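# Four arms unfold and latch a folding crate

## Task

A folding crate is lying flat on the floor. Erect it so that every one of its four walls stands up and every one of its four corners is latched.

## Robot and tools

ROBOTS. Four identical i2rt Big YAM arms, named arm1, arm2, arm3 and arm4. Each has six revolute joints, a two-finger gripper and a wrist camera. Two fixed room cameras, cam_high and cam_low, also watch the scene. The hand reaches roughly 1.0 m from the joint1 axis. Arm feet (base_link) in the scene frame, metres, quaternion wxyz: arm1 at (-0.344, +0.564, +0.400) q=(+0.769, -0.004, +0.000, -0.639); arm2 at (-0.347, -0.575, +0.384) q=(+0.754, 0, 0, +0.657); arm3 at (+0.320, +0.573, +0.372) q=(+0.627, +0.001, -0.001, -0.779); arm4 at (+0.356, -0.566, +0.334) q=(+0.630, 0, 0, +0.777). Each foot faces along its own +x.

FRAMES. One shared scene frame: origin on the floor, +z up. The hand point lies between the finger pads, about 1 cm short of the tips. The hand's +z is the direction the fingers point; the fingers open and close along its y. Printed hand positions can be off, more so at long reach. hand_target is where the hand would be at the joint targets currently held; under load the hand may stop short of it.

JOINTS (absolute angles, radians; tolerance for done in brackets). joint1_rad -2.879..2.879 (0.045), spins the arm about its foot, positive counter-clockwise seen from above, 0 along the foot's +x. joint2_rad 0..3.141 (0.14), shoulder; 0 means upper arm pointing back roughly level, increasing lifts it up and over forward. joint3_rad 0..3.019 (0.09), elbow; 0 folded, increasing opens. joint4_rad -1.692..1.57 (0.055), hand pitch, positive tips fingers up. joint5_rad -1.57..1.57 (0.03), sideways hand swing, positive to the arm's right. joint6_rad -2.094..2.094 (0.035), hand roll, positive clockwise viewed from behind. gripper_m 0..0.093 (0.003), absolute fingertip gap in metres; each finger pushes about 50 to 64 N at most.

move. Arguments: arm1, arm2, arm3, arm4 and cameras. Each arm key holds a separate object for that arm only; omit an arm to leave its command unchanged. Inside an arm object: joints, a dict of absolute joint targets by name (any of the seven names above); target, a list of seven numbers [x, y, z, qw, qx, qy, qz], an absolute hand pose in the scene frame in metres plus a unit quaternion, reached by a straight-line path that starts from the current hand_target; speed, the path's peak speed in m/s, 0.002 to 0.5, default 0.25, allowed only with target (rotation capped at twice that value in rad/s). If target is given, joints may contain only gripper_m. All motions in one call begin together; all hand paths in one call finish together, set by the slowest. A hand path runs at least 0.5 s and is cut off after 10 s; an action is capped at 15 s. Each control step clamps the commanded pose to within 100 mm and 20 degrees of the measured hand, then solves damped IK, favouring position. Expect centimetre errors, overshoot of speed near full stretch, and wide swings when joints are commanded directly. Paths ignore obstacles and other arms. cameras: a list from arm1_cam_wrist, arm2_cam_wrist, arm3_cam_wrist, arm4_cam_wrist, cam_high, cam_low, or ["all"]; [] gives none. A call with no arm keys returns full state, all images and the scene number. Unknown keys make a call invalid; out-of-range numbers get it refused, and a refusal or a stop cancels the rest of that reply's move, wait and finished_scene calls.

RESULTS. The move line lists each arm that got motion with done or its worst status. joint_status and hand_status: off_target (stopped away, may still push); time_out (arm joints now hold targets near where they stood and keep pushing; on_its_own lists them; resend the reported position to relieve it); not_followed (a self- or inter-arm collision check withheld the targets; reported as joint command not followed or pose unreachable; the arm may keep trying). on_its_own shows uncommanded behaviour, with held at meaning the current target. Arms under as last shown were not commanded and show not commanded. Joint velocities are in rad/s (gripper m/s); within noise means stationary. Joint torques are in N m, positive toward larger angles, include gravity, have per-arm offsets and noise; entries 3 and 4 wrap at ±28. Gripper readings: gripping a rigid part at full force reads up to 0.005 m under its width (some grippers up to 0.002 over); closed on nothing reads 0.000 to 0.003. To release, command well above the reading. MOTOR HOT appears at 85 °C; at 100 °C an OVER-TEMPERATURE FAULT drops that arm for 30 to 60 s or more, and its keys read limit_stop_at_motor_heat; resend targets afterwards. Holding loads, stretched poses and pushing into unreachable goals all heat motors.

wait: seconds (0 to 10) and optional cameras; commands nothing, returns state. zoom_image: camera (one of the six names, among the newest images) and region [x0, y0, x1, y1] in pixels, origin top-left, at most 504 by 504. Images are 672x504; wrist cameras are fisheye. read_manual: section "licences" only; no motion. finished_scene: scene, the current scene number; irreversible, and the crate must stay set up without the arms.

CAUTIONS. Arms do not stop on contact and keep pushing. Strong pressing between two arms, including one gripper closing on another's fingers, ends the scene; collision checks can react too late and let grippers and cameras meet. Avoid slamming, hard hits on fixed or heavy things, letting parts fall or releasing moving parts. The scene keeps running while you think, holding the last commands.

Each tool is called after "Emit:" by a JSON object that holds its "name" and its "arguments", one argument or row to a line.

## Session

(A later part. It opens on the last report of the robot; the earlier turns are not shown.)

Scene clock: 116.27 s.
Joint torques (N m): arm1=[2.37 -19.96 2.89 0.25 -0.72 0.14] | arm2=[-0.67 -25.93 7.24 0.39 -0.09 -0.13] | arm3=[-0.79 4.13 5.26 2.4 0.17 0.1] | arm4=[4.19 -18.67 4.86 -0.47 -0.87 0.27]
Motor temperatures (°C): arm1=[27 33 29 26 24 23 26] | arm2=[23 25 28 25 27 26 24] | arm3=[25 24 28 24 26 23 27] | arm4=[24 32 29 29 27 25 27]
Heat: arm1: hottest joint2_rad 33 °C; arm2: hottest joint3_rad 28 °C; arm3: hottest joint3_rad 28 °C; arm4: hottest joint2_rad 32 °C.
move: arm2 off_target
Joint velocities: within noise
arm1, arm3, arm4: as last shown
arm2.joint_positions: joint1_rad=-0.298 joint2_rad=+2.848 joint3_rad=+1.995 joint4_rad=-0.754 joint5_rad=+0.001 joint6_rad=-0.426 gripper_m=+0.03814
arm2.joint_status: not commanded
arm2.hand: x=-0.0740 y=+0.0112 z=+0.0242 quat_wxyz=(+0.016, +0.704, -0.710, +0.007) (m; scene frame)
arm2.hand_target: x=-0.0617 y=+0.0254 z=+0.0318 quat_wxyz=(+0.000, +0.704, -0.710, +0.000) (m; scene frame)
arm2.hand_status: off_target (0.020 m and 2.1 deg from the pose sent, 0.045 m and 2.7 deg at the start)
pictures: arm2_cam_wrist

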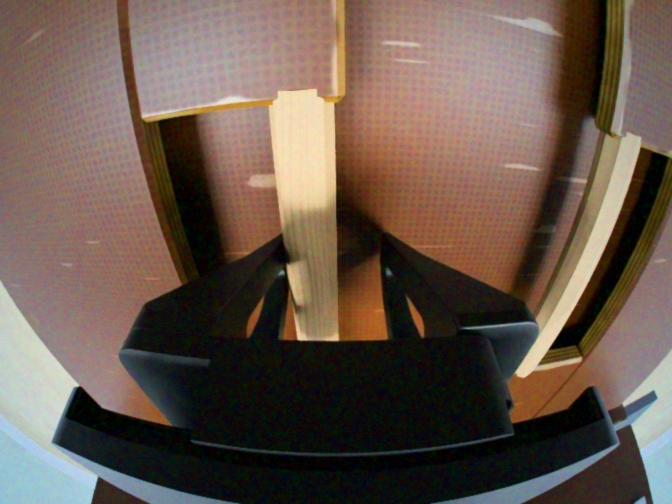

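Emit:
{"name": "move", "arguments": {
  "arm2": {"joints": {"gripper_m": 0.018}}
}}

Emit:
{"name": "move", "arguments": {
  "arm2": {"joints": {"gripper_m": 0.007}},
  "cameras": ["arm2_cam_wrist"]
}}

Scene clock: 117.87 s.
Joint torques (N m): arm1=[2.78 -20.6 3.02 0.32 -0.7 0.14] | arm2=[-1.14 -25.64 7.2 0.43 0.06 -0.11] | arm3=[-0.62 4.07 5.09 2.47 0.15 0.15] | arm4=[4.25 -18.67 4.86 -0.47 -0.87 0.27]
Motor temperatures (°C): arm1=[27 33 29 26 24 23 26] | arm2=[23 25 28 25 27 26 24] | arm3=[25 24 28 24 26 23 27] | arm4=[24 32 29 29 27 25 27]
Heat: arm1: hottest joint2_rad 33 °C; arm2: hottest joint3_rad 28 °C; arm3: hottest joint3_rad 28 °C; arm4: hottest joint2_rad 32 °C.
move: arm2 done
Joint velocities: arm1=[within noise] | arm2=[-0.005 -0.005 -0.002 -0.012 0.022 -0.022 -0.005] | arm3=[within noise] | arm4=[within noise]
arm1, arm4: as last shown
arm2.joint_positions: joint1_rad=-0.287 joint2_rad=+2.848 joint3_rad=+1.995 joint4_rad=-0.754 joint5_rad=-0.009 joint6_rad=-0.432 gripper_m=+0.01834
arm2.joint_status: all done
arm2.hand: x=-0.0818 y=+0.0147 z=+0.0242 quat_wxyz=(+0.018, +0.710, -0.704, +0.002) (m; scene frame)
arm2.hand_target: x=-0.0679 y=+0.0286 z=+0.0318 quat_wxyz=(+0.000, +0.709, -0.705, -0.003) (m; scene frame)
arm2.hand_status: not commanded
arm3.joint_positions: joint1_rad=+0.868 joint2_rad=+0.482 joint3_rad=+1.633 joint4_rad=-1.455 joint5_rad=+0.267 joint6_rad=-0.464 gripper_m=+0.09396
arm3.joint_status: not commanded
arm3.hand: x=+0.3451 y=+0.4623 z=+1.0140 quat_wxyz=(-0.385, -0.257, -0.760, +0.456) (m; scene frame)
arm3.hand_target: x=+0.3424 y=+0.4658 z=+1.0199 quat_wxyz=(-0.391, -0.257, -0.755, +0.460) (m; scene frame)
arm3.hand_status: not commanded
pictures: none

Scene clock: 118.30 s.
Joint torques (N m): arm1=[2.37 -20.07 2.91 0.27 -0.74 0.12] | arm2=[-0.97 -25.82 7.21 0.42 0.07 -0.11] | arm3=[-0.44 3.66 5.23 2.37 0.14 0.11] | arm4=[4.25 -18.67 4.85 -0.49 -0.87 0.27]
Motor temperatures (°C): arm1=[27 33 29 26 24 23 26] | arm2=[23 25 28 25 27 26 24] | arm3=[25 24 28 24 26 23 27] | arm4=[24 32 29 29 27 25 27]
Heat: arm1: hottest joint2_rad 33 °C; arm2: hottest joint3_rad 28 °C; arm3: hottest joint3_rad 28 °C; arm4: hottest joint2_rad 32 °C.
move: arm2 off_target
Joint velocities: within noise
arm1, arm3, arm4: as last shown
arm2.joint_positions: joint1_rad=-0.287 joint2_rad=+2.848 joint3_rad=+1.995 joint4_rad=-0.754 joint5_rad=-0.009 joint6_rad=-0.433 gripper_m=+0.01786
arm2.joint_status: gripper_m off_target (ended at +0.01787, target +0.00700)
arm2.hand: x=-0.0818 y=+0.0147 z=+0.0242 quat_wxyz=(+0.018, +0.711, -0.703, +0.002) (m; scene frame)
arm2.hand_target: x=-0.0679 y=+0.0286 z=+0.0318 quat_wxyz=(+0.000, +0.710, -0.704, -0.003) (m; scene frame)
arm2.hand_status: not commanded
pictures: arm2_cam_wrist

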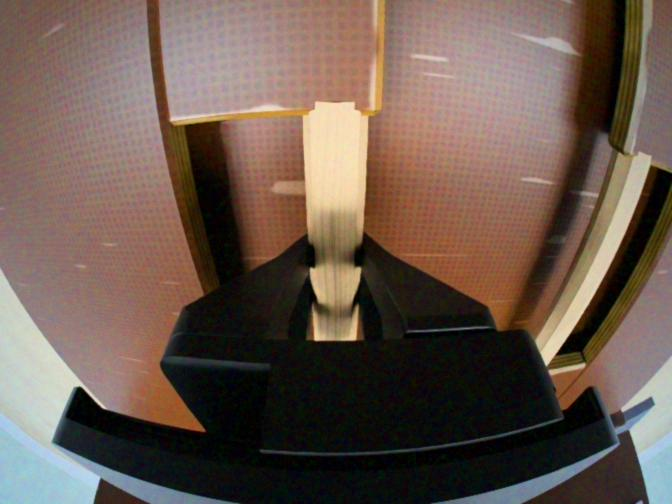

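Emit:
{"name": "move", "arguments": {
  "arm2": {"target": [-0.101, 0.026, 0.123, 0.0739, 0.7032, -0.7032, -0.0739], "speed": 0.1}
}}

Emit:
{"name": "move", "arguments": {
  "arm2": {"target": [-0.147, 0.025, 0.177, 0.1530, 0.6903, -0.6903, -0.1530], "speed": 0.1},
  "cameras": ["arm2_cam_wrist"]
}}

Scene clock: 123.03 s.
Joint torques (N m): arm1=[2.32 -20.25 3.33 0.14 -0.77 0.17] | arm2=[0.5 -33.61 3.51 -2.7 -1.66 0.1] | arm3=[-0.38 3.78 5.15 2.4 0.14 0.11] | arm4=[4.19 -18.67 4.86 -0.47 -0.87 0.26]
Motor temperatures (°C): arm1=[27 33 29 26 24 23 26] | arm2=[23 26 28 25 27 26 25] | arm3=[25 24 28 24 26 23 27] | arm4=[24 32 28 29 27 25 27]
Heat: arm1: hottest joint2_rad 33 °C; arm2: hottest joint3_rad 28 °C; arm3: hottest joint3_rad 28 °C; arm4: hottest joint2_rad 32 °C.
move: arm2 off_target
Joint velocities: within noise
arm1.joint_positions: joint1_rad=+0.565 joint2_rad=+2.114 joint3_rad=+1.097 joint4_rad=-0.526 joint5_rad=+0.013 joint6_rad=-0.793 gripper_m=+0.01661
arm1.joint_status: not commanded
arm1.hand: x=-0.0177 y=+0.2080 z=+0.2468 quat_wxyz=(-0.002, -0.014, -1.000, +0.017) (m; scene frame)
arm1.hand_target: x=-0.0133 y=+0.2295 z=+0.2429 quat_wxyz=(+0.000, -0.001, -1.000, +0.000) (m; scene frame)
arm1.hand_status: not commanded
arm2.joint_positions: joint1_rad=-0.316 joint2_rad=+2.779 joint3_rad=+1.961 joint4_rad=-0.826 joint5_rad=-0.148 joint6_rad=-0.461 gripper_m=+0.01703
arm2.joint_status: not commanded
arm2.hand: x=-0.0878 y=+0.0147 z=+0.0619 quat_wxyz=(+0.058, +0.706, -0.704, -0.058) (m; scene frame)
arm2.hand_target: x=-0.0931 y=+0.0271 z=+0.1172 quat_wxyz=(+0.068, +0.702, -0.705, -0.073) (m; scene frame)
arm2.hand_status: off_target (0.064 m and 2.6 deg from the pose sent, 0.101 m and 10.9 deg at the start)
arm3, arm4: as last shown
pictures: none

Scene clock: 124.93 s.
Joint torques (N m): arm1=[1.61 -18.73 4.08 0.14 -0.72 0.07] | arm2=[3.9 -32.32 3.51 -3.15 -2.66 0.21] | arm3=[-0.5 3.55 5.16 2.33 0.15 0.12] | arm4=[4.19 -18.73 4.85 -0.47 -0.87 0.27]
Motor temperatures (°C): arm1=[27 33 29 26 24 23 26] | arm2=[23 26 28 25 28 26 25] | arm3=[25 24 28 24 26 23 27] | arm4=[24 32 28 29 27 25 28]
Heat: arm1: hottest joint2_rad 33 °C; arm2: hottest joint3_rad 28 °C; arm3: hottest joint3_rad 28 °C; arm4: hottest joint2_rad 32 °C.
move: arm2 off_target
Joint velocities: within noise
arm1.joint_positions: joint1_rad=+0.580 joint2_rad=+2.105 joint3_rad=+1.085 joint4_rad=-0.537 joint5_rad=+0.013 joint6_rad=-0.787 gripper_m=+0.01661
arm1.joint_status: not commanded
arm1.hand: x=-0.0171 y=+0.2181 z=+0.2484 quat_wxyz=(+0.003, -0.010, -1.000, +0.012) (m; scene frame)
arm1.hand_target: x=-0.0145 y=+0.2311 z=+0.2430 quat_wxyz=(+0.004, +0.000, -1.000, -0.003) (m; scene frame)
arm1.hand_status: not commanded
arm2.joint_positions: joint1_rad=-0.339 joint2_rad=+2.693 joint3_rad=+1.940 joint4_rad=-0.976 joint5_rad=-0.335 joint6_rad=-0.490 gripper_m=+0.01709
arm2.joint_status: not commanded
arm2.hand: x=-0.1069 y=+0.0142 z=+0.1216 quat_wxyz=(+0.124, +0.691, -0.699, -0.135) (m; scene frame)
arm2.hand_target: x=-0.1445 y=+0.0263 z=+0.1713 quat_wxyz=(+0.153, +0.690, -0.691, -0.152) (m; scene frame)
arm2.hand_status: off_target (0.069 m and 4.1 deg from the pose sent, 0.130 m and 15.6 deg at the start)
arm3, arm4: as last shown
pictures: arm2_cam_wrist

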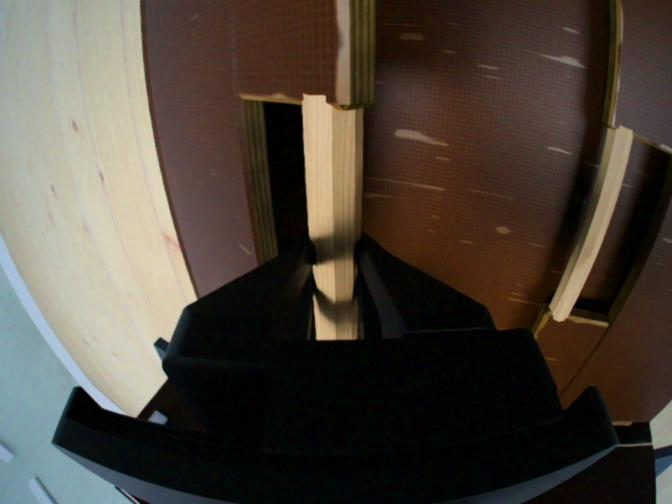

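Emit:
{"name": "move", "arguments": {
  "arm2": {"target": [-0.187, 0.024, 0.210, 0.1949, 0.6797, -0.6797, -0.1949], "speed": 0.1},
  "cameras": ["cam_high", "cam_low"]
}}

Scene clock: 127.47 s.
Joint torques (N m): arm1=[1.32 -19.02 4.04 0.4 -0.7 0.04] | arm2=[5.36 -29.98 3.7 -2.22 -2.79 0.3] | arm3=[-0.38 3.72 5.19 2.3 0.13 0.12] | arm4=[4.19 -18.67 4.85 -0.47 -0.87 0.27]
Motor temperatures (°C): arm1=[27 33 29 26 24 23 26] | arm2=[23 27 28 25 29 26 25] | arm3=[25 24 28 24 26 23 27] | arm4=[24 32 28 29 27 25 28]
Heat: arm1: hottest joint2_rad 33 °C; arm2: hottest joint5_rad 29 °C; arm3: hottest joint3_rad 28 °C; arm4: hottest joint2_rad 32 °C.
move: arm2 off_target
Joint velocities: within noise
arm1.joint_positions: joint1_rad=+0.582 joint2_rad=+2.103 joint3_rad=+1.085 joint4_rad=-0.540 joint5_rad=+0.011 joint6_rad=-0.785 gripper_m=+0.01661
arm1.joint_status: not commanded
arm1.hand: x=-0.0167 y=+0.2191 z=+0.2491 quat_wxyz=(+0.003, -0.009, -1.000, +0.011) (m; scene frame)
arm1.hand_target: x=-0.0141 y=+0.2310 z=+0.2435 quat_wxyz=(+0.003, +0.000, -1.000, -0.003) (m; scene frame)
arm1.hand_status: not commanded
arm2.joint_positions: joint1_rad=-0.325 joint2_rad=+2.605 joint3_rad=+1.886 joint4_rad=-1.061 joint5_rad=-0.450 joint6_rad=-0.493 gripper_m=+0.01688
arm2.joint_status: not commanded
arm2.hand: x=-0.1371 y=+0.0149 z=+0.1728 quat_wxyz=(+0.164, +0.680, -0.691, -0.181) (m; scene frame)
arm2.hand_target: x=-0.1836 y=+0.0249 z=+0.2072 quat_wxyz=(+0.194, +0.679, -0.681, -0.194) (m; scene frame)
arm2.hand_status: off_target (0.063 m and 4.1 deg from the pose sent, 0.120 m and 10.9 deg at the start)
arm3, arm4: as last shown
pictures: cam_high, cam_low

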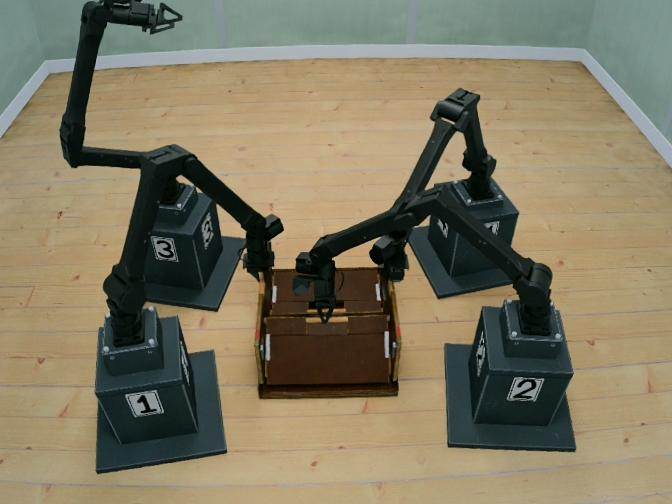

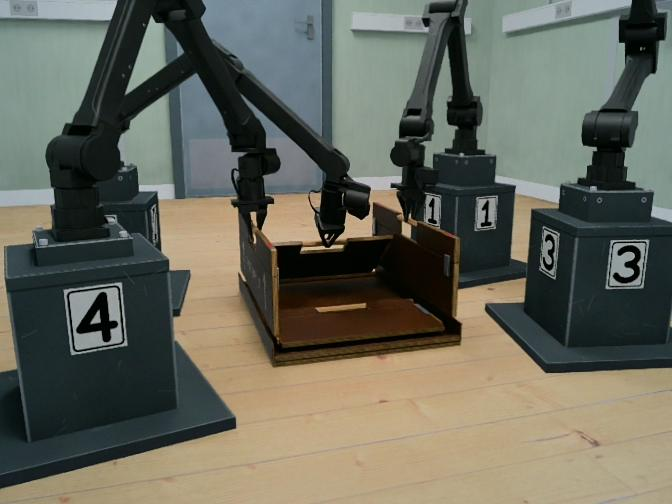

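Emit:
{"name": "move", "arguments": {
  "arm2": {"target": [-0.222, 0.022, 0.225, 0.2302, 0.6686, -0.6686, -0.2302], "speed": 0.1}
}}

Emit:
{"name": "move", "arguments": {
  "arm2": {"target": [-0.255, 0.020, 0.232, 0.2418, 0.6645, -0.6645, -0.2418], "speed": 0.1},
  "cameras": ["cam_high", "arm2_cam_wrist"]
}}

Scene clock: 130.87 s.
Joint torques (N m): arm1=[0.67 -19.6 4.1 0.36 -0.71 0.03] | arm2=[7.24 -28.86 3.45 -2.48 -3.29 0.29] | arm3=[-0.91 3.6 5.11 2.37 0.16 0.07] | arm4=[4.19 -18.67 4.85 -0.47 -0.87 0.26]
Motor temperatures (°C): arm1=[27 33 29 26 24 23 26] | arm2=[23 27 28 25 30 26 25] | arm3=[25 24 28 24 26 23 27] | arm4=[24 32 28 29 27 25 28]
Heat: arm1: hottest joint2_rad 33 °C; arm2: hottest joint5_rad 30 °C; arm3: hottest joint3_rad 28 °C; arm4: hottest joint2_rad 32 °C.
move: arm2 off_target
Joint velocities: within noise
arm1, arm3: as last shown
arm1.hand_target: x=-0.0141 y=+0.2307 z=+0.2435 quat_wxyz=(+0.003, +0.000, -1.000, -0.003) (m; scene frame)
arm2.joint_positions: joint1_rad=-0.321 joint2_rad=+2.573 joint3_rad=+1.854 joint4_rad=-1.081 joint5_rad=-0.536 joint6_rad=-0.493 gripper_m=+0.01686
arm2.joint_status: not commanded
arm2.hand: x=-0.1549 y=+0.0150 z=+0.1923 quat_wxyz=(+0.185, +0.669, -0.687, -0.217) (m; scene frame)
arm2.hand_target: x=-0.2175 y=+0.0218 z=+0.2216 quat_wxyz=(+0.229, +0.669, -0.670, -0.228) (m; scene frame)
arm2.hand_status: off_target (0.075 m and 5.8 deg from the pose sent, 0.100 m and 9.9 deg at the start)
arm4.joint_positions: joint1_rad=+0.597 joint2_rad=+2.071 joint3_rad=+1.242 joint4_rad=-0.715 joint5_rad=+0.022 joint6_rad=-0.749 gripper_m=+0.01649
arm4.joint_status: not commanded
arm4.hand: x=-0.0215 y=-0.1973 z=+0.2350 quat_wxyz=(-0.017, +1.000, -0.009, -0.002) (m; scene frame)
arm4.hand_target: x=-0.0254 y=-0.2212 z=+0.2317 quat_wxyz=(+0.000, +1.000, +0.000, +0.001) (m; scene frame)
arm4.hand_status: not commanded
pictures: none

Scene clock: 132.03 s.
Joint torques (N m): arm1=[0.62 -18.84 4.04 0.47 -0.71 0.07] | arm2=[7.47 -26.23 3.6 -1.14 -2.74 0.29] | arm3=[-0.62 4.42 5.19 2.44 0.15 0.13] | arm4=[4.19 -18.67 4.86 -0.46 -0.87 0.27]
Motor temperatures (°C): arm1=[27 33 29 26 24 23 26] | arm2=[23 28 28 25 30 26 25] | arm3=[25 24 28 24 26 23 27] | arm4=[24 32 28 29 27 25 28]
Heat: arm1: hottest joint2_rad 33 °C; arm2: hottest joint5_rad 30 °C; arm3: hottest joint3_rad 28 °C; arm4: hottest joint2_rad 32 °C.
move: arm2 off_target
Joint velocities: within noise
arm1, arm3, arm4: as last shown
arm1.hand_target: x=-0.0141 y=+0.2305 z=+0.2435 quat_wxyz=(+0.003, -0.001, -1.000, -0.003) (m; scene frame)
arm2.joint_positions: joint1_rad=-0.284 joint2_rad=+2.507 joint3_rad=+1.783 joint4_rad=-1.081 joint5_rad=-0.593 joint6_rad=-0.460 gripper_m=+0.01685
arm2.joint_status: not commanded
arm2.hand: x=-0.1890 y=+0.0147 z=+0.2194 quat_wxyz=(+0.203, +0.661, -0.683, -0.235) (m; scene frame)
arm2.hand_target: x=-0.2508 y=+0.0180 z=+0.2308 quat_wxyz=(+0.242, +0.664, -0.665, -0.240) (m; scene frame)
arm2.hand_status: off_target (0.067 m and 5.0 deg from the pose sent, 0.108 m and 7.6 deg at the start)
pictures: arm2_cam_wrist, cam_high

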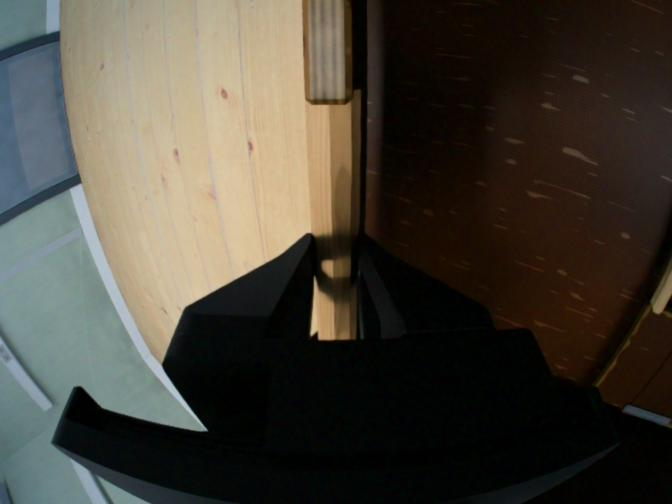

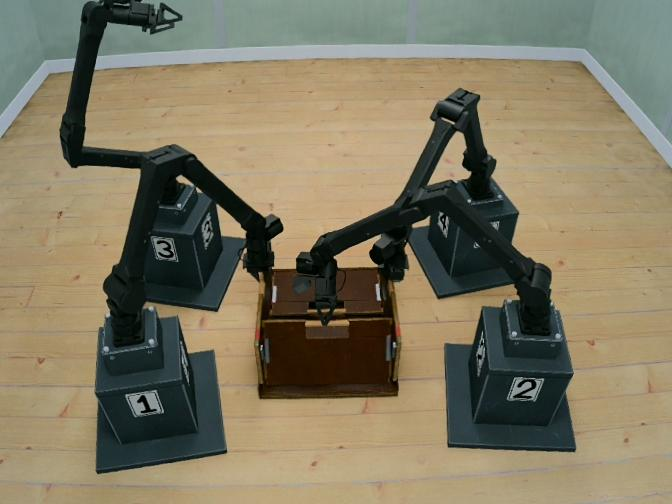

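Emit:
{"name": "move", "arguments": {
  "arm2": {"target": [-0.284, 0.018, 0.232, 0.2418, 0.6645, -0.6645, -0.2418], "speed": 0.1}
}}

Emit:
{"name": "move", "arguments": {
  "arm2": {"target": [-0.314, 0.017, 0.231, 0.2302, 0.6686, -0.6686, -0.2302], "speed": 0.08},
  "cameras": ["cam_high", "cam_low"]
}}

Emit:
{"name": "zoom_image", "arguments": {
  "camera": "cam_high",
  "region": [240, 300, 420, 410]
}}

Scene clock: 134.37 s.
Joint torques (N m): arm1=[0.91 -18.61 4.4 0.46 -0.67 0.02] | arm2=[6.07 -23.53 4.25 0.13 -1.85 0.32] | arm3=[-0.38 3.84 5.2 2.3 0.17 0.12] | arm4=[4.19 -18.67 4.86 -0.47 -0.87 0.27]
Motor temperatures (°C): arm1=[27 33 29 26 24 23 26] | arm2=[23 28 28 25 30 26 25] | arm3=[25 24 28 24 26 23 27] | arm4=[24 32 28 29 27 25 28]
Heat: arm1: hottest joint2_rad 33 °C; arm2: hottest joint5_rad 30 °C; arm3: hottest joint3_rad 28 °C; arm4: hottest joint2_rad 32 °C.
move: arm2 off_target
Joint velocities: within noise
arm1.joint_positions: joint1_rad=+0.583 joint2_rad=+2.103 joint3_rad=+1.083 joint4_rad=-0.540 joint5_rad=+0.011 joint6_rad=-0.785 gripper_m=+0.01661
arm1.joint_status: not commanded
arm1.hand: x=-0.0167 y=+0.2202 z=+0.2488 quat_wxyz=(+0.003, -0.009, -1.000, +0.011) (m; scene frame)
arm1.hand_target: x=-0.0141 y=+0.2314 z=+0.2432 quat_wxyz=(+0.003, +0.000, -1.000, -0.003) (m; scene frame)
arm1.hand_status: not commanded
arm2.joint_positions: joint1_rad=-0.221 joint2_rad=+2.450 joint3_rad=+1.711 joint4_rad=-1.050 joint5_rad=-0.628 joint6_rad=-0.407 gripper_m=+0.01681
arm2.joint_status: not commanded
arm2.hand: x=-0.2346 y=+0.0157 z=+0.2370 quat_wxyz=(+0.215, +0.662, -0.676, -0.242) (m; scene frame)
arm2.hand_target: x=-0.2823 y=+0.0169 z=+0.2331 quat_wxyz=(+0.241, +0.666, -0.664, -0.241) (m; scene frame)
arm2.hand_status: off_target (0.050 m and 3.3 deg from the pose sent, 0.096 m and 5.0 deg at the start)
arm3, arm4: as last shown
pictures: none

Scene clock: 135.47 s.
Joint torques (N m): arm1=[0.85 -18.84 4.1 0.25 -0.69 0.03] | arm2=[7.47 -22.42 4.07 0.35 -1.67 0.45] | arm3=[-0.26 3.55 5.27 2.45 0.18 0.12] | arm4=[4.19 -18.73 4.86 -0.47 -0.87 0.27]
Motor temperatures (°C): arm1=[27 33 29 26 24 23 26] | arm2=[23 28 27 25 30 26 25] | arm3=[25 24 28 24 26 23 27] | arm4=[24 32 28 29 27 25 28]
Heat: arm1: hottest joint2_rad 33 °C; arm2: hottest joint5_rad 30 °C; arm3: hottest joint3_rad 28 °C; arm4: hottest joint2_rad 32 °C.
move: arm2 off_target
Joint velocities: within noise
arm1, arm4: as last shown
arm1.hand_target: x=-0.0142 y=+0.2314 z=+0.2432 quat_wxyz=(+0.003, +0.000, -1.000, -0.003) (m; scene frame)
arm2.joint_positions: joint1_rad=-0.186 joint2_rad=+2.407 joint3_rad=+1.647 joint4_rad=-0.975 joint5_rad=-0.610 joint6_rad=-0.344 gripper_m=+0.01681
arm2.joint_status: not commanded
arm2.hand: x=-0.2540 y=+0.0156 z=+0.2412 quat_wxyz=(+0.201, +0.663, -0.682, -0.235) (m; scene frame)
arm2.hand_target: x=-0.3105 y=+0.0131 z=+0.2318 quat_wxyz=(+0.232, +0.668, -0.669, -0.228) (m; scene frame)
arm2.hand_status: off_target (0.061 m and 3.8 deg from the pose sent, 0.080 m and 2.4 deg at the start)
arm3.joint_positions: joint1_rad=+0.868 joint2_rad=+0.482 joint3_rad=+1.633 joint4_rad=-1.455 joint5_rad=+0.267 joint6_rad=-0.464 gripper_m=+0.09396
arm3.joint_status: not commanded
arm3.hand: x=+0.3451 y=+0.4623 z=+1.0140 quat_wxyz=(-0.385, -0.257, -0.760, +0.456) (m; scene frame)
arm3.hand_target: x=+0.3424 y=+0.4658 z=+1.0199 quat_wxyz=(-0.391, -0.257, -0.755, +0.460) (m; scene frame)
arm3.hand_status: not commanded
pictures: cam_high, cam_low

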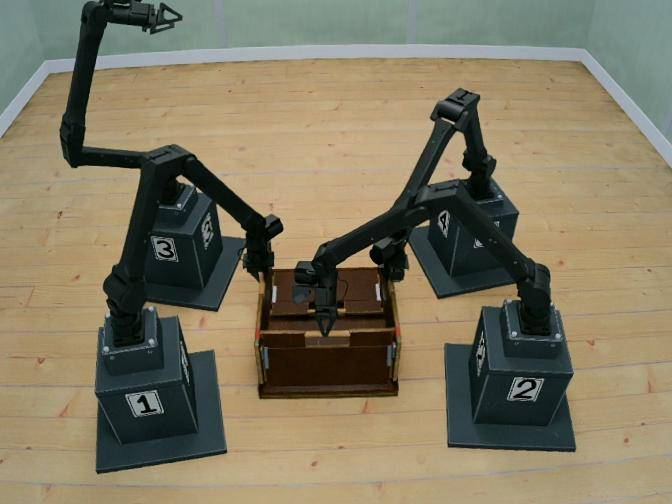

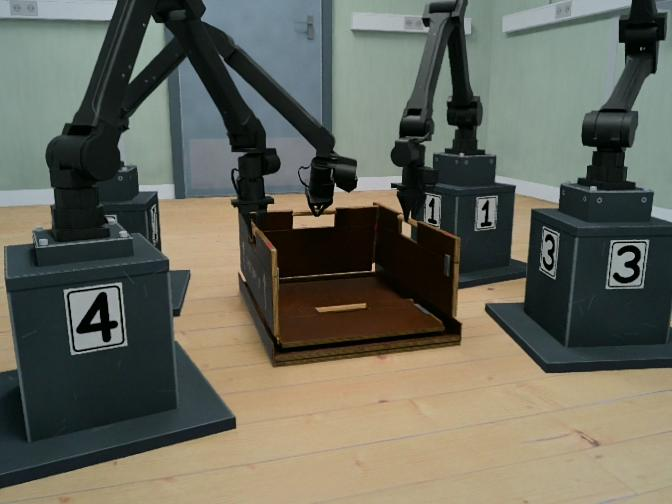

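Scaled by 2.800 from the camera's 672x504 image, which has a finer 960x720 frame.

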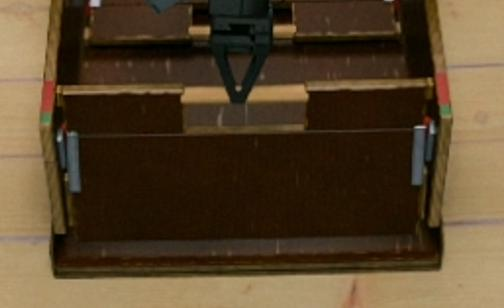

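Emit:
{"name": "move", "arguments": {
  "arm2": {"target": [-0.342, 0.017, 0.226, 0.2185, 0.6725, -0.6725, -0.2185], "speed": 0.07},
  "cameras": ["cam_high", "cam_low"]
}}

Emit:
{"name": "zoom_image", "arguments": {
  "camera": "cam_high",
  "region": [240, 310, 300, 370]
}}

Emit:
{"name": "zoom_image", "arguments": {
  "camera": "cam_high",
  "region": [370, 310, 430, 370]
}}

Scene clock: 138.90 s.
Joint torques (N m): arm1=[0.79 -18.84 3.99 0.2 -0.73 0] | arm2=[6.89 -20.72 4.67 0.87 -2.01 0.41] | arm3=[-1.03 3.37 5.38 2.36 0.17 0.09] | arm4=[4.19 -18.67 4.86 -0.46 -0.87 0.27]
Motor temperatures (°C): arm1=[27 32 29 26 24 23 26] | arm2=[23 28 27 25 30 26 25] | arm3=[25 24 28 24 26 23 27] | arm4=[24 32 28 29 27 25 28]
Heat: arm1: hottest joint2_rad 32 °C; arm2: hottest joint5_rad 30 °C; arm3: hottest joint3_rad 28 °C; arm4: hottest joint2_rad 32 °C.
move: arm2 off_target
Joint velocities: within noise
arm1, arm3, arm4: as last shown
arm2.joint_positions: joint1_rad=-0.124 joint2_rad=+2.371 joint3_rad=+1.593 joint4_rad=-0.915 joint5_rad=-0.575 joint6_rad=-0.269 gripper_m=+0.01681
arm2.joint_status: not commanded
arm2.hand: x=-0.2864 y=+0.0156 z=+0.2437 quat_wxyz=(+0.191, +0.668, -0.686, -0.216) (m; scene frame)
arm2.hand_target: x=-0.3392 y=+0.0122 z=+0.2271 quat_wxyz=(+0.221, +0.672, -0.673, -0.215) (m; scene frame)
arm2.hand_status: off_target (0.058 m and 3.6 deg from the pose sent, 0.089 m and 3.2 deg at the start)
pictures: cam_high, cam_low

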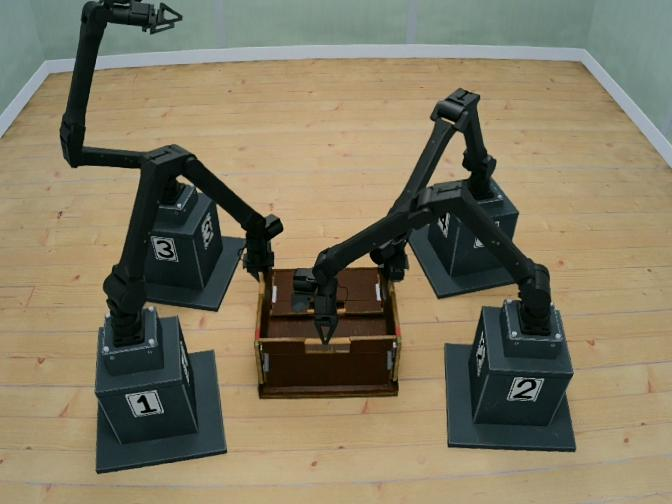

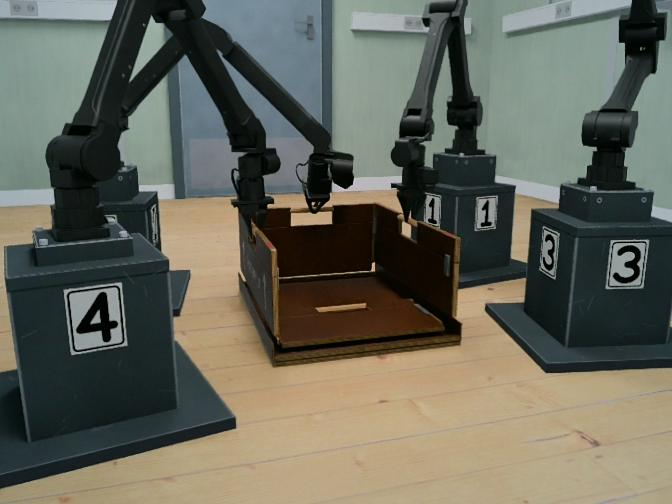

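Scaled by 8.400 from the camera's 672x504 image, which has a finer 960x720 frame.

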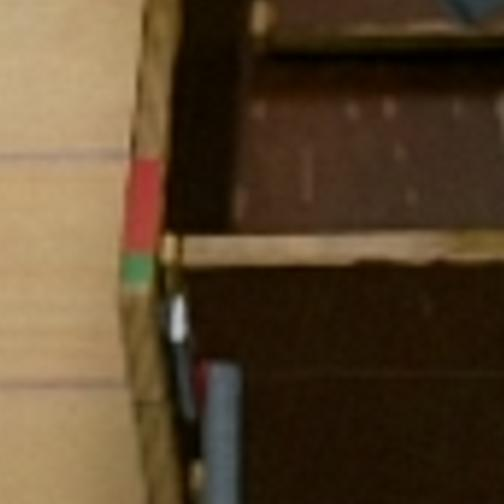

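Scaled by 8.400 from the camera's 672x504 image, which has a finer 960x720 frame.

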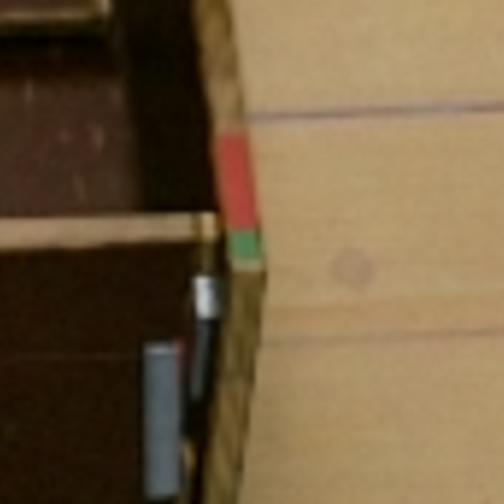

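Emit:
{"name": "move", "arguments": {
  "arm2": {"target": [-0.366, 0.017, 0.220, 0.2067, 0.6762, -0.6762, -0.2067], "speed": 0.05},
  "cameras": ["cam_high", "cam_low"]
}}

Emit:
{"name": "zoom_image", "arguments": {
  "camera": "cam_high",
  "region": [240, 310, 300, 370]
}}

Emit:
{"name": "zoom_image", "arguments": {
  "camera": "cam_high",
  "region": [370, 310, 430, 370]
}}

Scene clock: 141.17 s.
Joint torques (N m): arm1=[0.79 -18.9 4.25 0.24 -0.71 0.02] | arm2=[8.88 -19.96 4.78 1.59 -1.62 0.58] | arm3=[-0.67 4.01 5.22 2.4 0.18 0.11] | arm4=[4.19 -18.67 4.86 -0.47 -0.88 0.26]
Motor temperatures (°C): arm1=[27 32 29 26 24 23 26] | arm2=[23 28 27 25 30 26 25] | arm3=[25 24 28 24 26 23 27] | arm4=[24 32 28 29 27 25 28]
Heat: arm1: hottest joint2_rad 32 °C; arm2: hottest joint5_rad 30 °C; arm3: hottest joint3_rad 28 °C; arm4: hottest joint2_rad 32 °C.
move: arm2 off_target
Joint velocities: within noise
arm1, arm3, arm4: as last shown
arm1.hand_target: x=-0.0142 y=+0.2314 z=+0.2431 quat_wxyz=(+0.003, +0.000, -1.000, -0.003) (m; scene frame)
arm2.joint_positions: joint1_rad=-0.100 joint2_rad=+2.349 joint3_rad=+1.556 joint4_rad=-0.861 joint5_rad=-0.555 joint6_rad=-0.225 gripper_m=+0.01681
arm2.joint_status: not commanded
arm2.hand: x=-0.2982 y=+0.0156 z=+0.2436 quat_wxyz=(+0.178, +0.668, -0.691, -0.211) (m; scene frame)
arm2.hand_target: x=-0.3625 y=+0.0111 z=+0.2224 quat_wxyz=(+0.207, +0.677, -0.676, -0.204) (m; scene frame)
arm2.hand_status: off_target (0.072 m and 3.9 deg from the pose sent, 0.083 m and 2.6 deg at the start)
pictures: cam_high, cam_low

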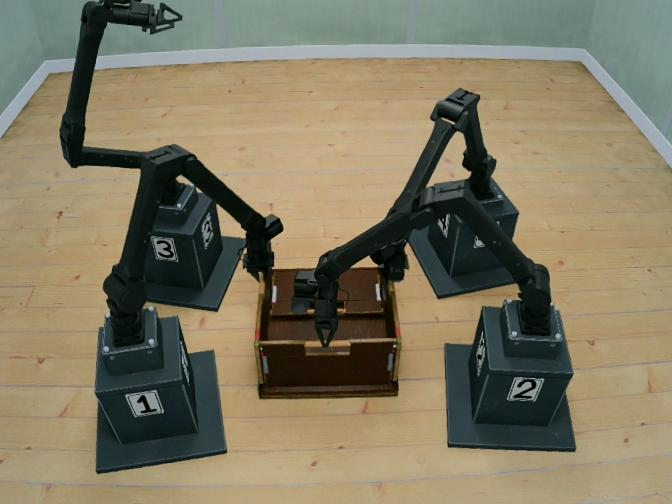

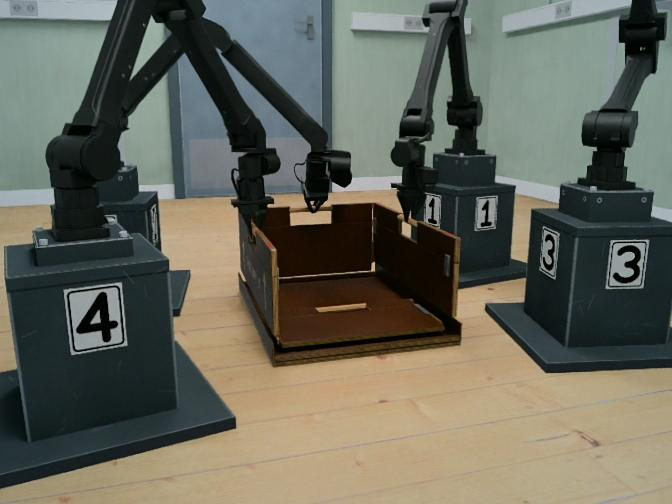

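Scaled by 8.400 from the camera's 672x504 image, which has a finer 960x720 frame.

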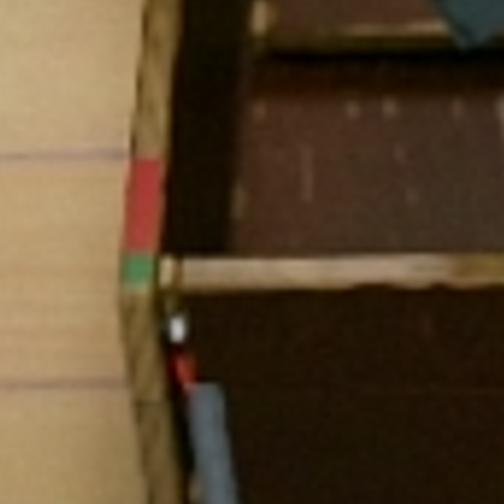

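Scaled by 8.400 from the camera's 672x504 image, which has a finer 960x720 frame.

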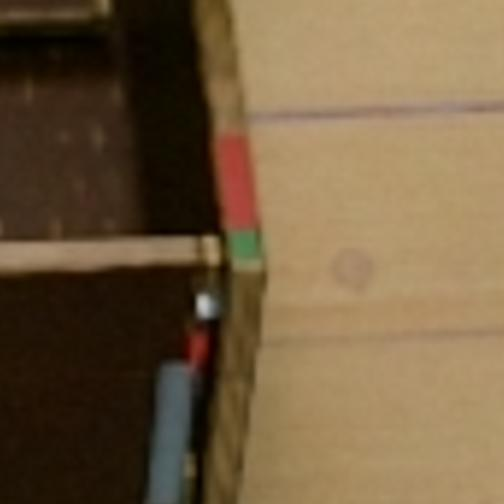

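Emit:
{"name": "move", "arguments": {
  "arm2": {"target": [-0.272, 0.020, 0.232, 0.2067, 0.6762, -0.6762, -0.2067], "speed": 0.1},
  "arm1": {"target": [-0.012, 0.212, 0.243, 0, 0, 1, 0], "speed": 0.1},
  "cameras": ["cam_high", "cam_low"]
}}

Emit:
{"name": "zoom_image", "arguments": {
  "camera": "cam_high",
  "region": [240, 310, 300, 370]
}}

Emit:
{"name": "zoom_image", "arguments": {
  "camera": "cam_high",
  "region": [370, 310, 430, 370]
}}

Scene clock: 144.60 s.
Joint torques (N m): arm1=[-0.73 -17.26 7.05 0.09 -0.57 -0.14] | arm2=[-2.32 -20.31 7.64 -0.05 -0.49 -0.29] | arm3=[-0.73 3.84 5.09 2.41 0.16 0.12] | arm4=[4.19 -18.67 4.86 -0.47 -0.88 0.26]
Motor temperatures (°C): arm1=[27 32 29 26 24 23 26] | arm2=[24 28 27 25 30 26 25] | arm3=[25 24 29 24 26 23 27] | arm4=[24 32 28 29 27 25 28]
Heat: arm1: hottest joint2_rad 32 °C; arm2: hottest joint5_rad 30 °C; arm3: hottest joint3_rad 29 °C; arm4: hottest joint2_rad 32 °C.
move: arm1 off_target; arm2 off_target
Joint velocities: within noise
arm1.joint_positions: joint1_rad=+0.582 joint2_rad=+2.103 joint3_rad=+1.086 joint4_rad=-0.546 joint5_rad=+0.008 joint6_rad=-0.785 gripper_m=+0.01660
arm1.joint_status: not commanded
arm1.hand: x=-0.0167 y=+0.2199 z=+0.2494 quat_wxyz=(+0.003, -0.009, -1.000, +0.008) (m; scene frame)
arm1.hand_target: x=-0.0114 y=+0.2126 z=+0.2435 quat_wxyz=(-0.001, +0.001, -1.000, +0.000) (m; scene frame)
arm1.hand_status: off_target (0.011 m and 1.5 deg from the pose sent, 0.011 m and 1.6 deg at the start)
arm2.joint_positions: joint1_rad=-0.111 joint2_rad=+2.394 joint3_rad=+1.642 joint4_rad=-0.998 joint5_rad=-0.567 joint6_rad=-0.306 gripper_m=+0.01681
arm2.joint_status: not commanded
arm2.hand: x=-0.2936 y=+0.0154 z=+0.2446 quat_wxyz=(+0.210, +0.679, -0.674, -0.201) (m; scene frame)
arm2.hand_target: x=-0.2780 y=+0.0195 z=+0.2323 quat_wxyz=(+0.209, +0.676, -0.676, -0.205) (m; scene frame)
arm2.hand_status: off_target (0.025 m and 0.8 deg from the pose sent, 0.029 m and 3.9 deg at the start)
arm3, arm4: as last shown
pictures: cam_high, cam_low

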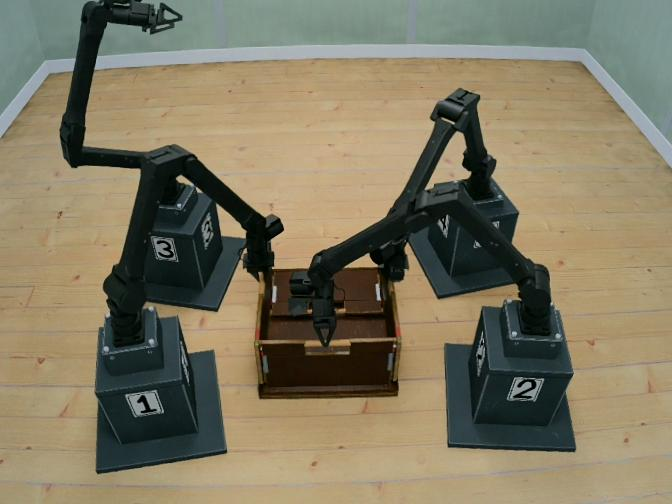

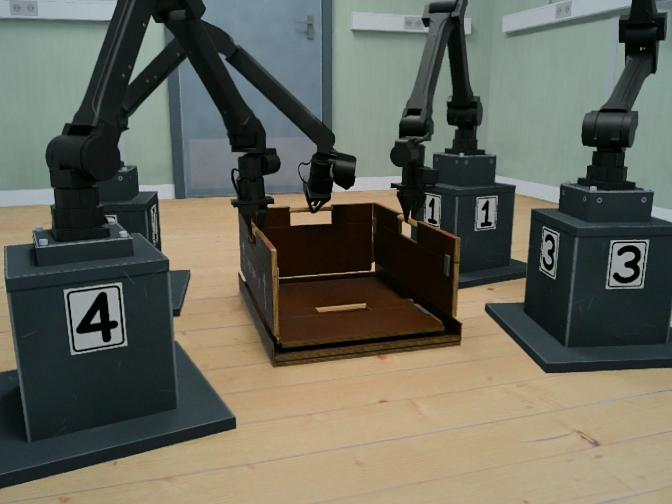

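Scaled by 8.400 from the camera's 672x504 image, which has a finer 960x720 frame.

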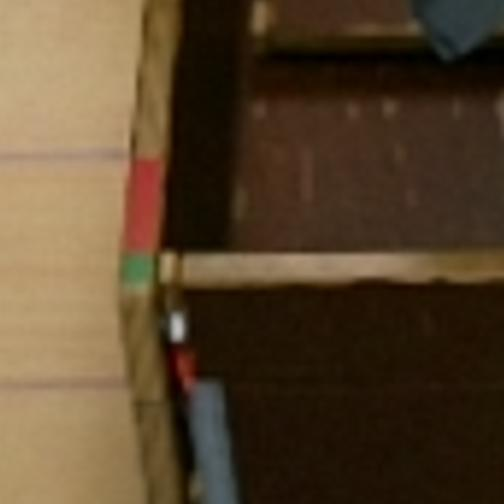

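Scaled by 8.400 from the camera's 672x504 image, which has a finer 960x720 frame.

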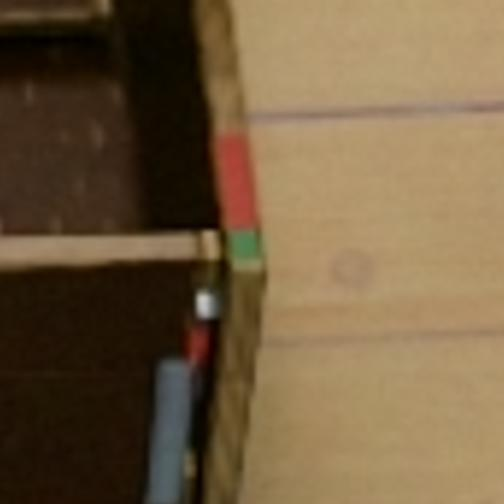

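Emit:
{"name": "move", "arguments": {
  "arm2": {"target": [-0.285, 0.019, 0.236, 0.2067, 0.6762, -0.6762, -0.2067], "speed": 0.1},
  "arm1": {"joints": {"gripper_m": 0.042}}
}}

Emit:
{"name": "move", "arguments": {
  "arm2": {"joints": {"gripper_m": 0.038}},
  "arm1": {"target": [-0.006, 0.206, 0.30, 0, 0, 1, 0], "speed": 0.1},
  "cameras": ["arm1_cam_wrist", "arm2_cam_wrist"]
}}

Scene clock: 147.37 s.
Joint torques (N m): arm1=[-1.38 -18.37 6.38 0.29 0.02 0.02] | arm2=[-1.32 -21.89 6.19 0.53 -0.57 -0.14] | arm3=[-0.5 3.55 5.19 2.24 0.17 0.13] | arm4=[4.19 -18.73 4.86 -0.47 -0.88 0.27]
Motor temperatures (°C): arm1=[27 32 29 26 24 23 26] | arm2=[24 28 27 25 30 26 25] | arm3=[25 24 29 24 26 23 27] | arm4=[24 32 28 29 27 25 28]
Heat: arm1: hottest joint2_rad 32 °C; arm2: hottest joint5_rad 30 °C; arm3: hottest joint3_rad 29 °C; arm4: hottest joint2_rad 32 °C.
move: arm1 done; arm2 off_target
Joint velocities: within noise
arm1.joint_positions: joint1_rad=+0.590 joint2_rad=+2.114 joint3_rad=+1.092 joint4_rad=-0.551 joint5_rad=-0.007 joint6_rad=-0.810 gripper_m=+0.04197
arm1.joint_status: all done
arm1.hand: x=-0.0127 y=+0.2247 z=+0.2457 quat_wxyz=(+0.001, +0.007, -1.000, +0.000) (m; scene frame)
arm1.hand_target: x=-0.0083 y=+0.2152 z=+0.2436 quat_wxyz=(-0.001, +0.009, -1.000, +0.001) (m; scene frame)
arm1.hand_status: not commanded
arm2.joint_positions: joint1_rad=-0.111 joint2_rad=+2.394 joint3_rad=+1.642 joint4_rad=-0.998 joint5_rad=-0.567 joint6_rad=-0.306 gripper_m=+0.01681
arm2.joint_status: not commanded
arm2.hand: x=-0.2936 y=+0.0154 z=+0.2446 quat_wxyz=(+0.210, +0.679, -0.674, -0.201) (m; scene frame)
arm2.hand_target: x=-0.2852 y=+0.0187 z=+0.2361 quat_wxyz=(+0.207, +0.676, -0.676, -0.207) (m; scene frame)
arm2.hand_status: off_target (0.013 m and 0.8 deg from the pose sent, 0.013 m and 0.8 deg at the start)
arm3, arm4: as last shown
pictures: none

Scene clock: 148.67 s.
Joint torques (N m): arm1=[-1.03 -19.55 7.2 0.23 0.04 0.05] | arm2=[-0.44 -22.71 6.13 0.4 -0.48 -0.15] | arm3=[-0.62 3.55 5.15 2.28 0.16 0.11] | arm4=[4.19 -18.73 4.85 -0.46 -0.88 0.27]
Motor temperatures (°C): arm1=[27 32 30 26 24 23 26] | arm2=[24 28 27 25 30 26 25] | arm3=[25 24 29 24 26 23 27] | arm4=[24 32 28 29 27 25 28]
Heat: arm1: hottest joint2_rad 32 °C; arm2: hottest joint5_rad 30 °C; arm3: hottest joint3_rad 29 °C; arm4: hottest joint2_rad 32 °C.
move: arm1 off_target; arm2 done
Joint velocities: within noise
arm1.joint_positions: joint1_rad=+0.580 joint2_rad=+2.024 joint3_rad=+1.115 joint4_rad=-0.686 joint5_rad=-0.007 joint6_rad=-0.811 gripper_m=+0.04197
arm1.joint_status: not commanded
arm1.hand: x=-0.0133 y=+0.2197 z=+0.2923 quat_wxyz=(+0.008, +0.003, -1.000, -0.008) (m; scene frame)
arm1.hand_target: x=-0.0066 y=+0.2062 z=+0.2991 quat_wxyz=(+0.001, +0.000, -1.000, -0.001) (m; scene frame)
arm1.hand_status: off_target (0.017 m and 1.4 deg from the pose sent, 0.058 m and 0.8 deg at the start)
arm2.joint_positions: joint1_rad=-0.120 joint2_rad=+2.404 joint3_rad=+1.642 joint4_rad=-0.995 joint5_rad=-0.568 joint6_rad=-0.306 gripper_m=+0.03789
arm2.joint_status: all done
arm2.hand: x=-0.2890 y=+0.0128 z=+0.2386 quat_wxyz=(+0.213, +0.675, -0.678, -0.201) (m; scene frame)
arm2.hand_target: x=-0.2820 y=+0.0182 z=+0.2357 quat_wxyz=(+0.206, +0.674, -0.678, -0.207) (m; scene frame)
arm2.hand_status: not commanded
arm3: as last shown
arm4.joint_positions: joint1_rad=+0.597 joint2_rad=+2.071 joint3_rad=+1.242 joint4_rad=-0.715 joint5_rad=+0.022 joint6_rad=-0.749 gripper_m=+0.01649
arm4.joint_status: not commanded
arm4.hand: x=-0.0215 y=-0.1973 z=+0.2350 quat_wxyz=(-0.017, +1.000, -0.009, -0.002) (m; scene frame)
arm4.hand_target: x=-0.0254 y=-0.2212 z=+0.2317 quat_wxyz=(+0.000, +1.000, +0.000, +0.001) (m; scene frame)
arm4.hand_status: not commanded
pictures: arm1_cam_wrist, arm2_cam_wrist

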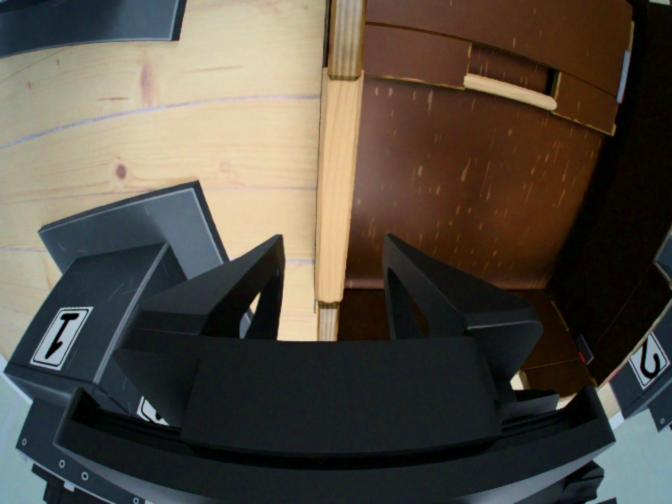

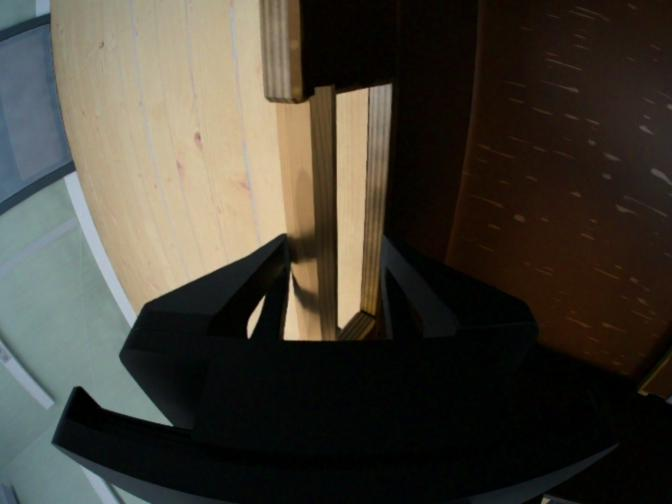

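Emit:
{"name": "move", "arguments": {
  "arm2": {"target": [-0.230, 0.018, 0.312, 0.206, 0.674, -0.678, -0.207], "speed": 0.15},
  "arm1": {"target": [-0.006, 0.206, 0.38, 0, 0, 1, 0], "speed": 0.2},
  "arm3": {"joints": {"joint1_rad": 0.1, "joint2_rad": 1.137, "joint3_rad": 0.664, "joint4_rad": -0.345, "joint5_rad": -0.184, "joint6_rad": -0.198, "gripper_m": 0.038}},
  "cameras": ["cam_high", "arm2_cam_wrist"]
}}

Scene clock: 152.73 s.
Joint torques (N m): arm1=[-1.14 -18.61 8.81 0.13 0.05 0.08] | arm2=[0.67 -26.17 7.9 -0.44 -0.34 -0.2] | arm3=[-1.96 -8.59 6.43 2.48 -0.12 0.15] | arm4=[4.19 -18.73 4.85 -0.47 -0.88 0.27]
Motor temperatures (°C): arm1=[27 32 30 26 24 23 26] | arm2=[24 28 27 25 29 26 25] | arm3=[25 25 29 24 26 23 27] | arm4=[24 32 28 29 27 25 28]
Heat: arm1: hottest joint2_rad 32 °C; arm2: hottest joint5_rad 29 °C; arm3: hottest joint3_rad 29 °C; arm4: hottest joint2_rad 32 °C.
move: arm1 off_target; arm2 off_target; arm3 done
Joint velocities: within noise
arm1.joint_positions: joint1_rad=+0.580 joint2_rad=+1.872 joint3_rad=+1.141 joint4_rad=-0.868 joint5_rad=-0.007 joint6_rad=-0.811 gripper_m=+0.04197
arm1.joint_status: not commanded
arm1.hand: x=-0.0137 y=+0.2210 z=+0.3694 quat_wxyz=(+0.010, +0.003, -1.000, -0.010) (m; scene frame)
arm1.hand_target: x=-0.0056 y=+0.2056 z=+0.3803 quat_wxyz=(-0.001, +0.000, -1.000, +0.001) (m; scene frame)
arm1.hand_status: off_target (0.020 m and 1.6 deg from the pose sent, 0.089 m and 1.4 deg at the start)
arm2.joint_positions: joint1_rad=-0.210 joint2_rad=+2.355 joint3_rad=+1.691 joint4_rad=-1.174 joint5_rad=-0.559 joint6_rad=-0.395 gripper_m=+0.03791
arm2.joint_status: not commanded
arm2.hand: x=-0.2360 y=+0.0013 z=+0.2860 quat_wxyz=(+0.227, +0.664, -0.684, -0.199) (m; scene frame)
arm2.hand_target: x=-0.2329 y=+0.0207 z=+0.3124 quat_wxyz=(+0.203, +0.677, -0.675, -0.210) (m; scene frame)
arm2.hand_status: off_target (0.032 m and 2.9 deg from the pose sent, 0.094 m and 1.0 deg at the start)
arm3.joint_positions: joint1_rad=+0.101 joint2_rad=+1.163 joint3_rad=+0.677 joint4_rad=-0.363 joint5_rad=-0.173 joint6_rad=-0.197 gripper_m=+0.03813
arm3.joint_status: all done
arm3.hand: x=+0.2998 y=+0.1389 z=+0.5138 quat_wxyz=(-0.273, -0.609, -0.706, +0.236) (m; scene frame)
arm3.hand_target: x=+0.2959 y=+0.1411 z=+0.5158 quat_wxyz=(-0.279, -0.613, -0.699, +0.242) (m; scene frame)
arm3.hand_status: not commanded
arm4: as last shown
pictures: arm2_cam_wrist, cam_high

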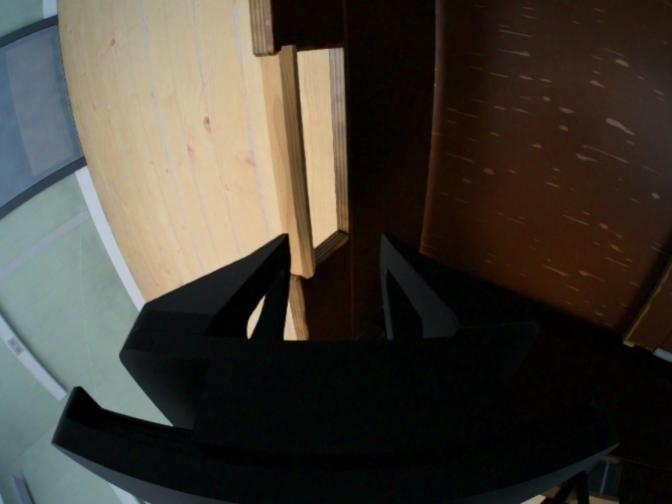

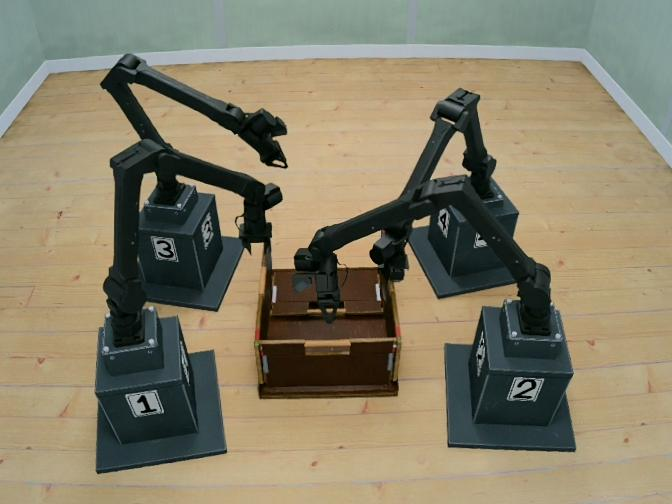

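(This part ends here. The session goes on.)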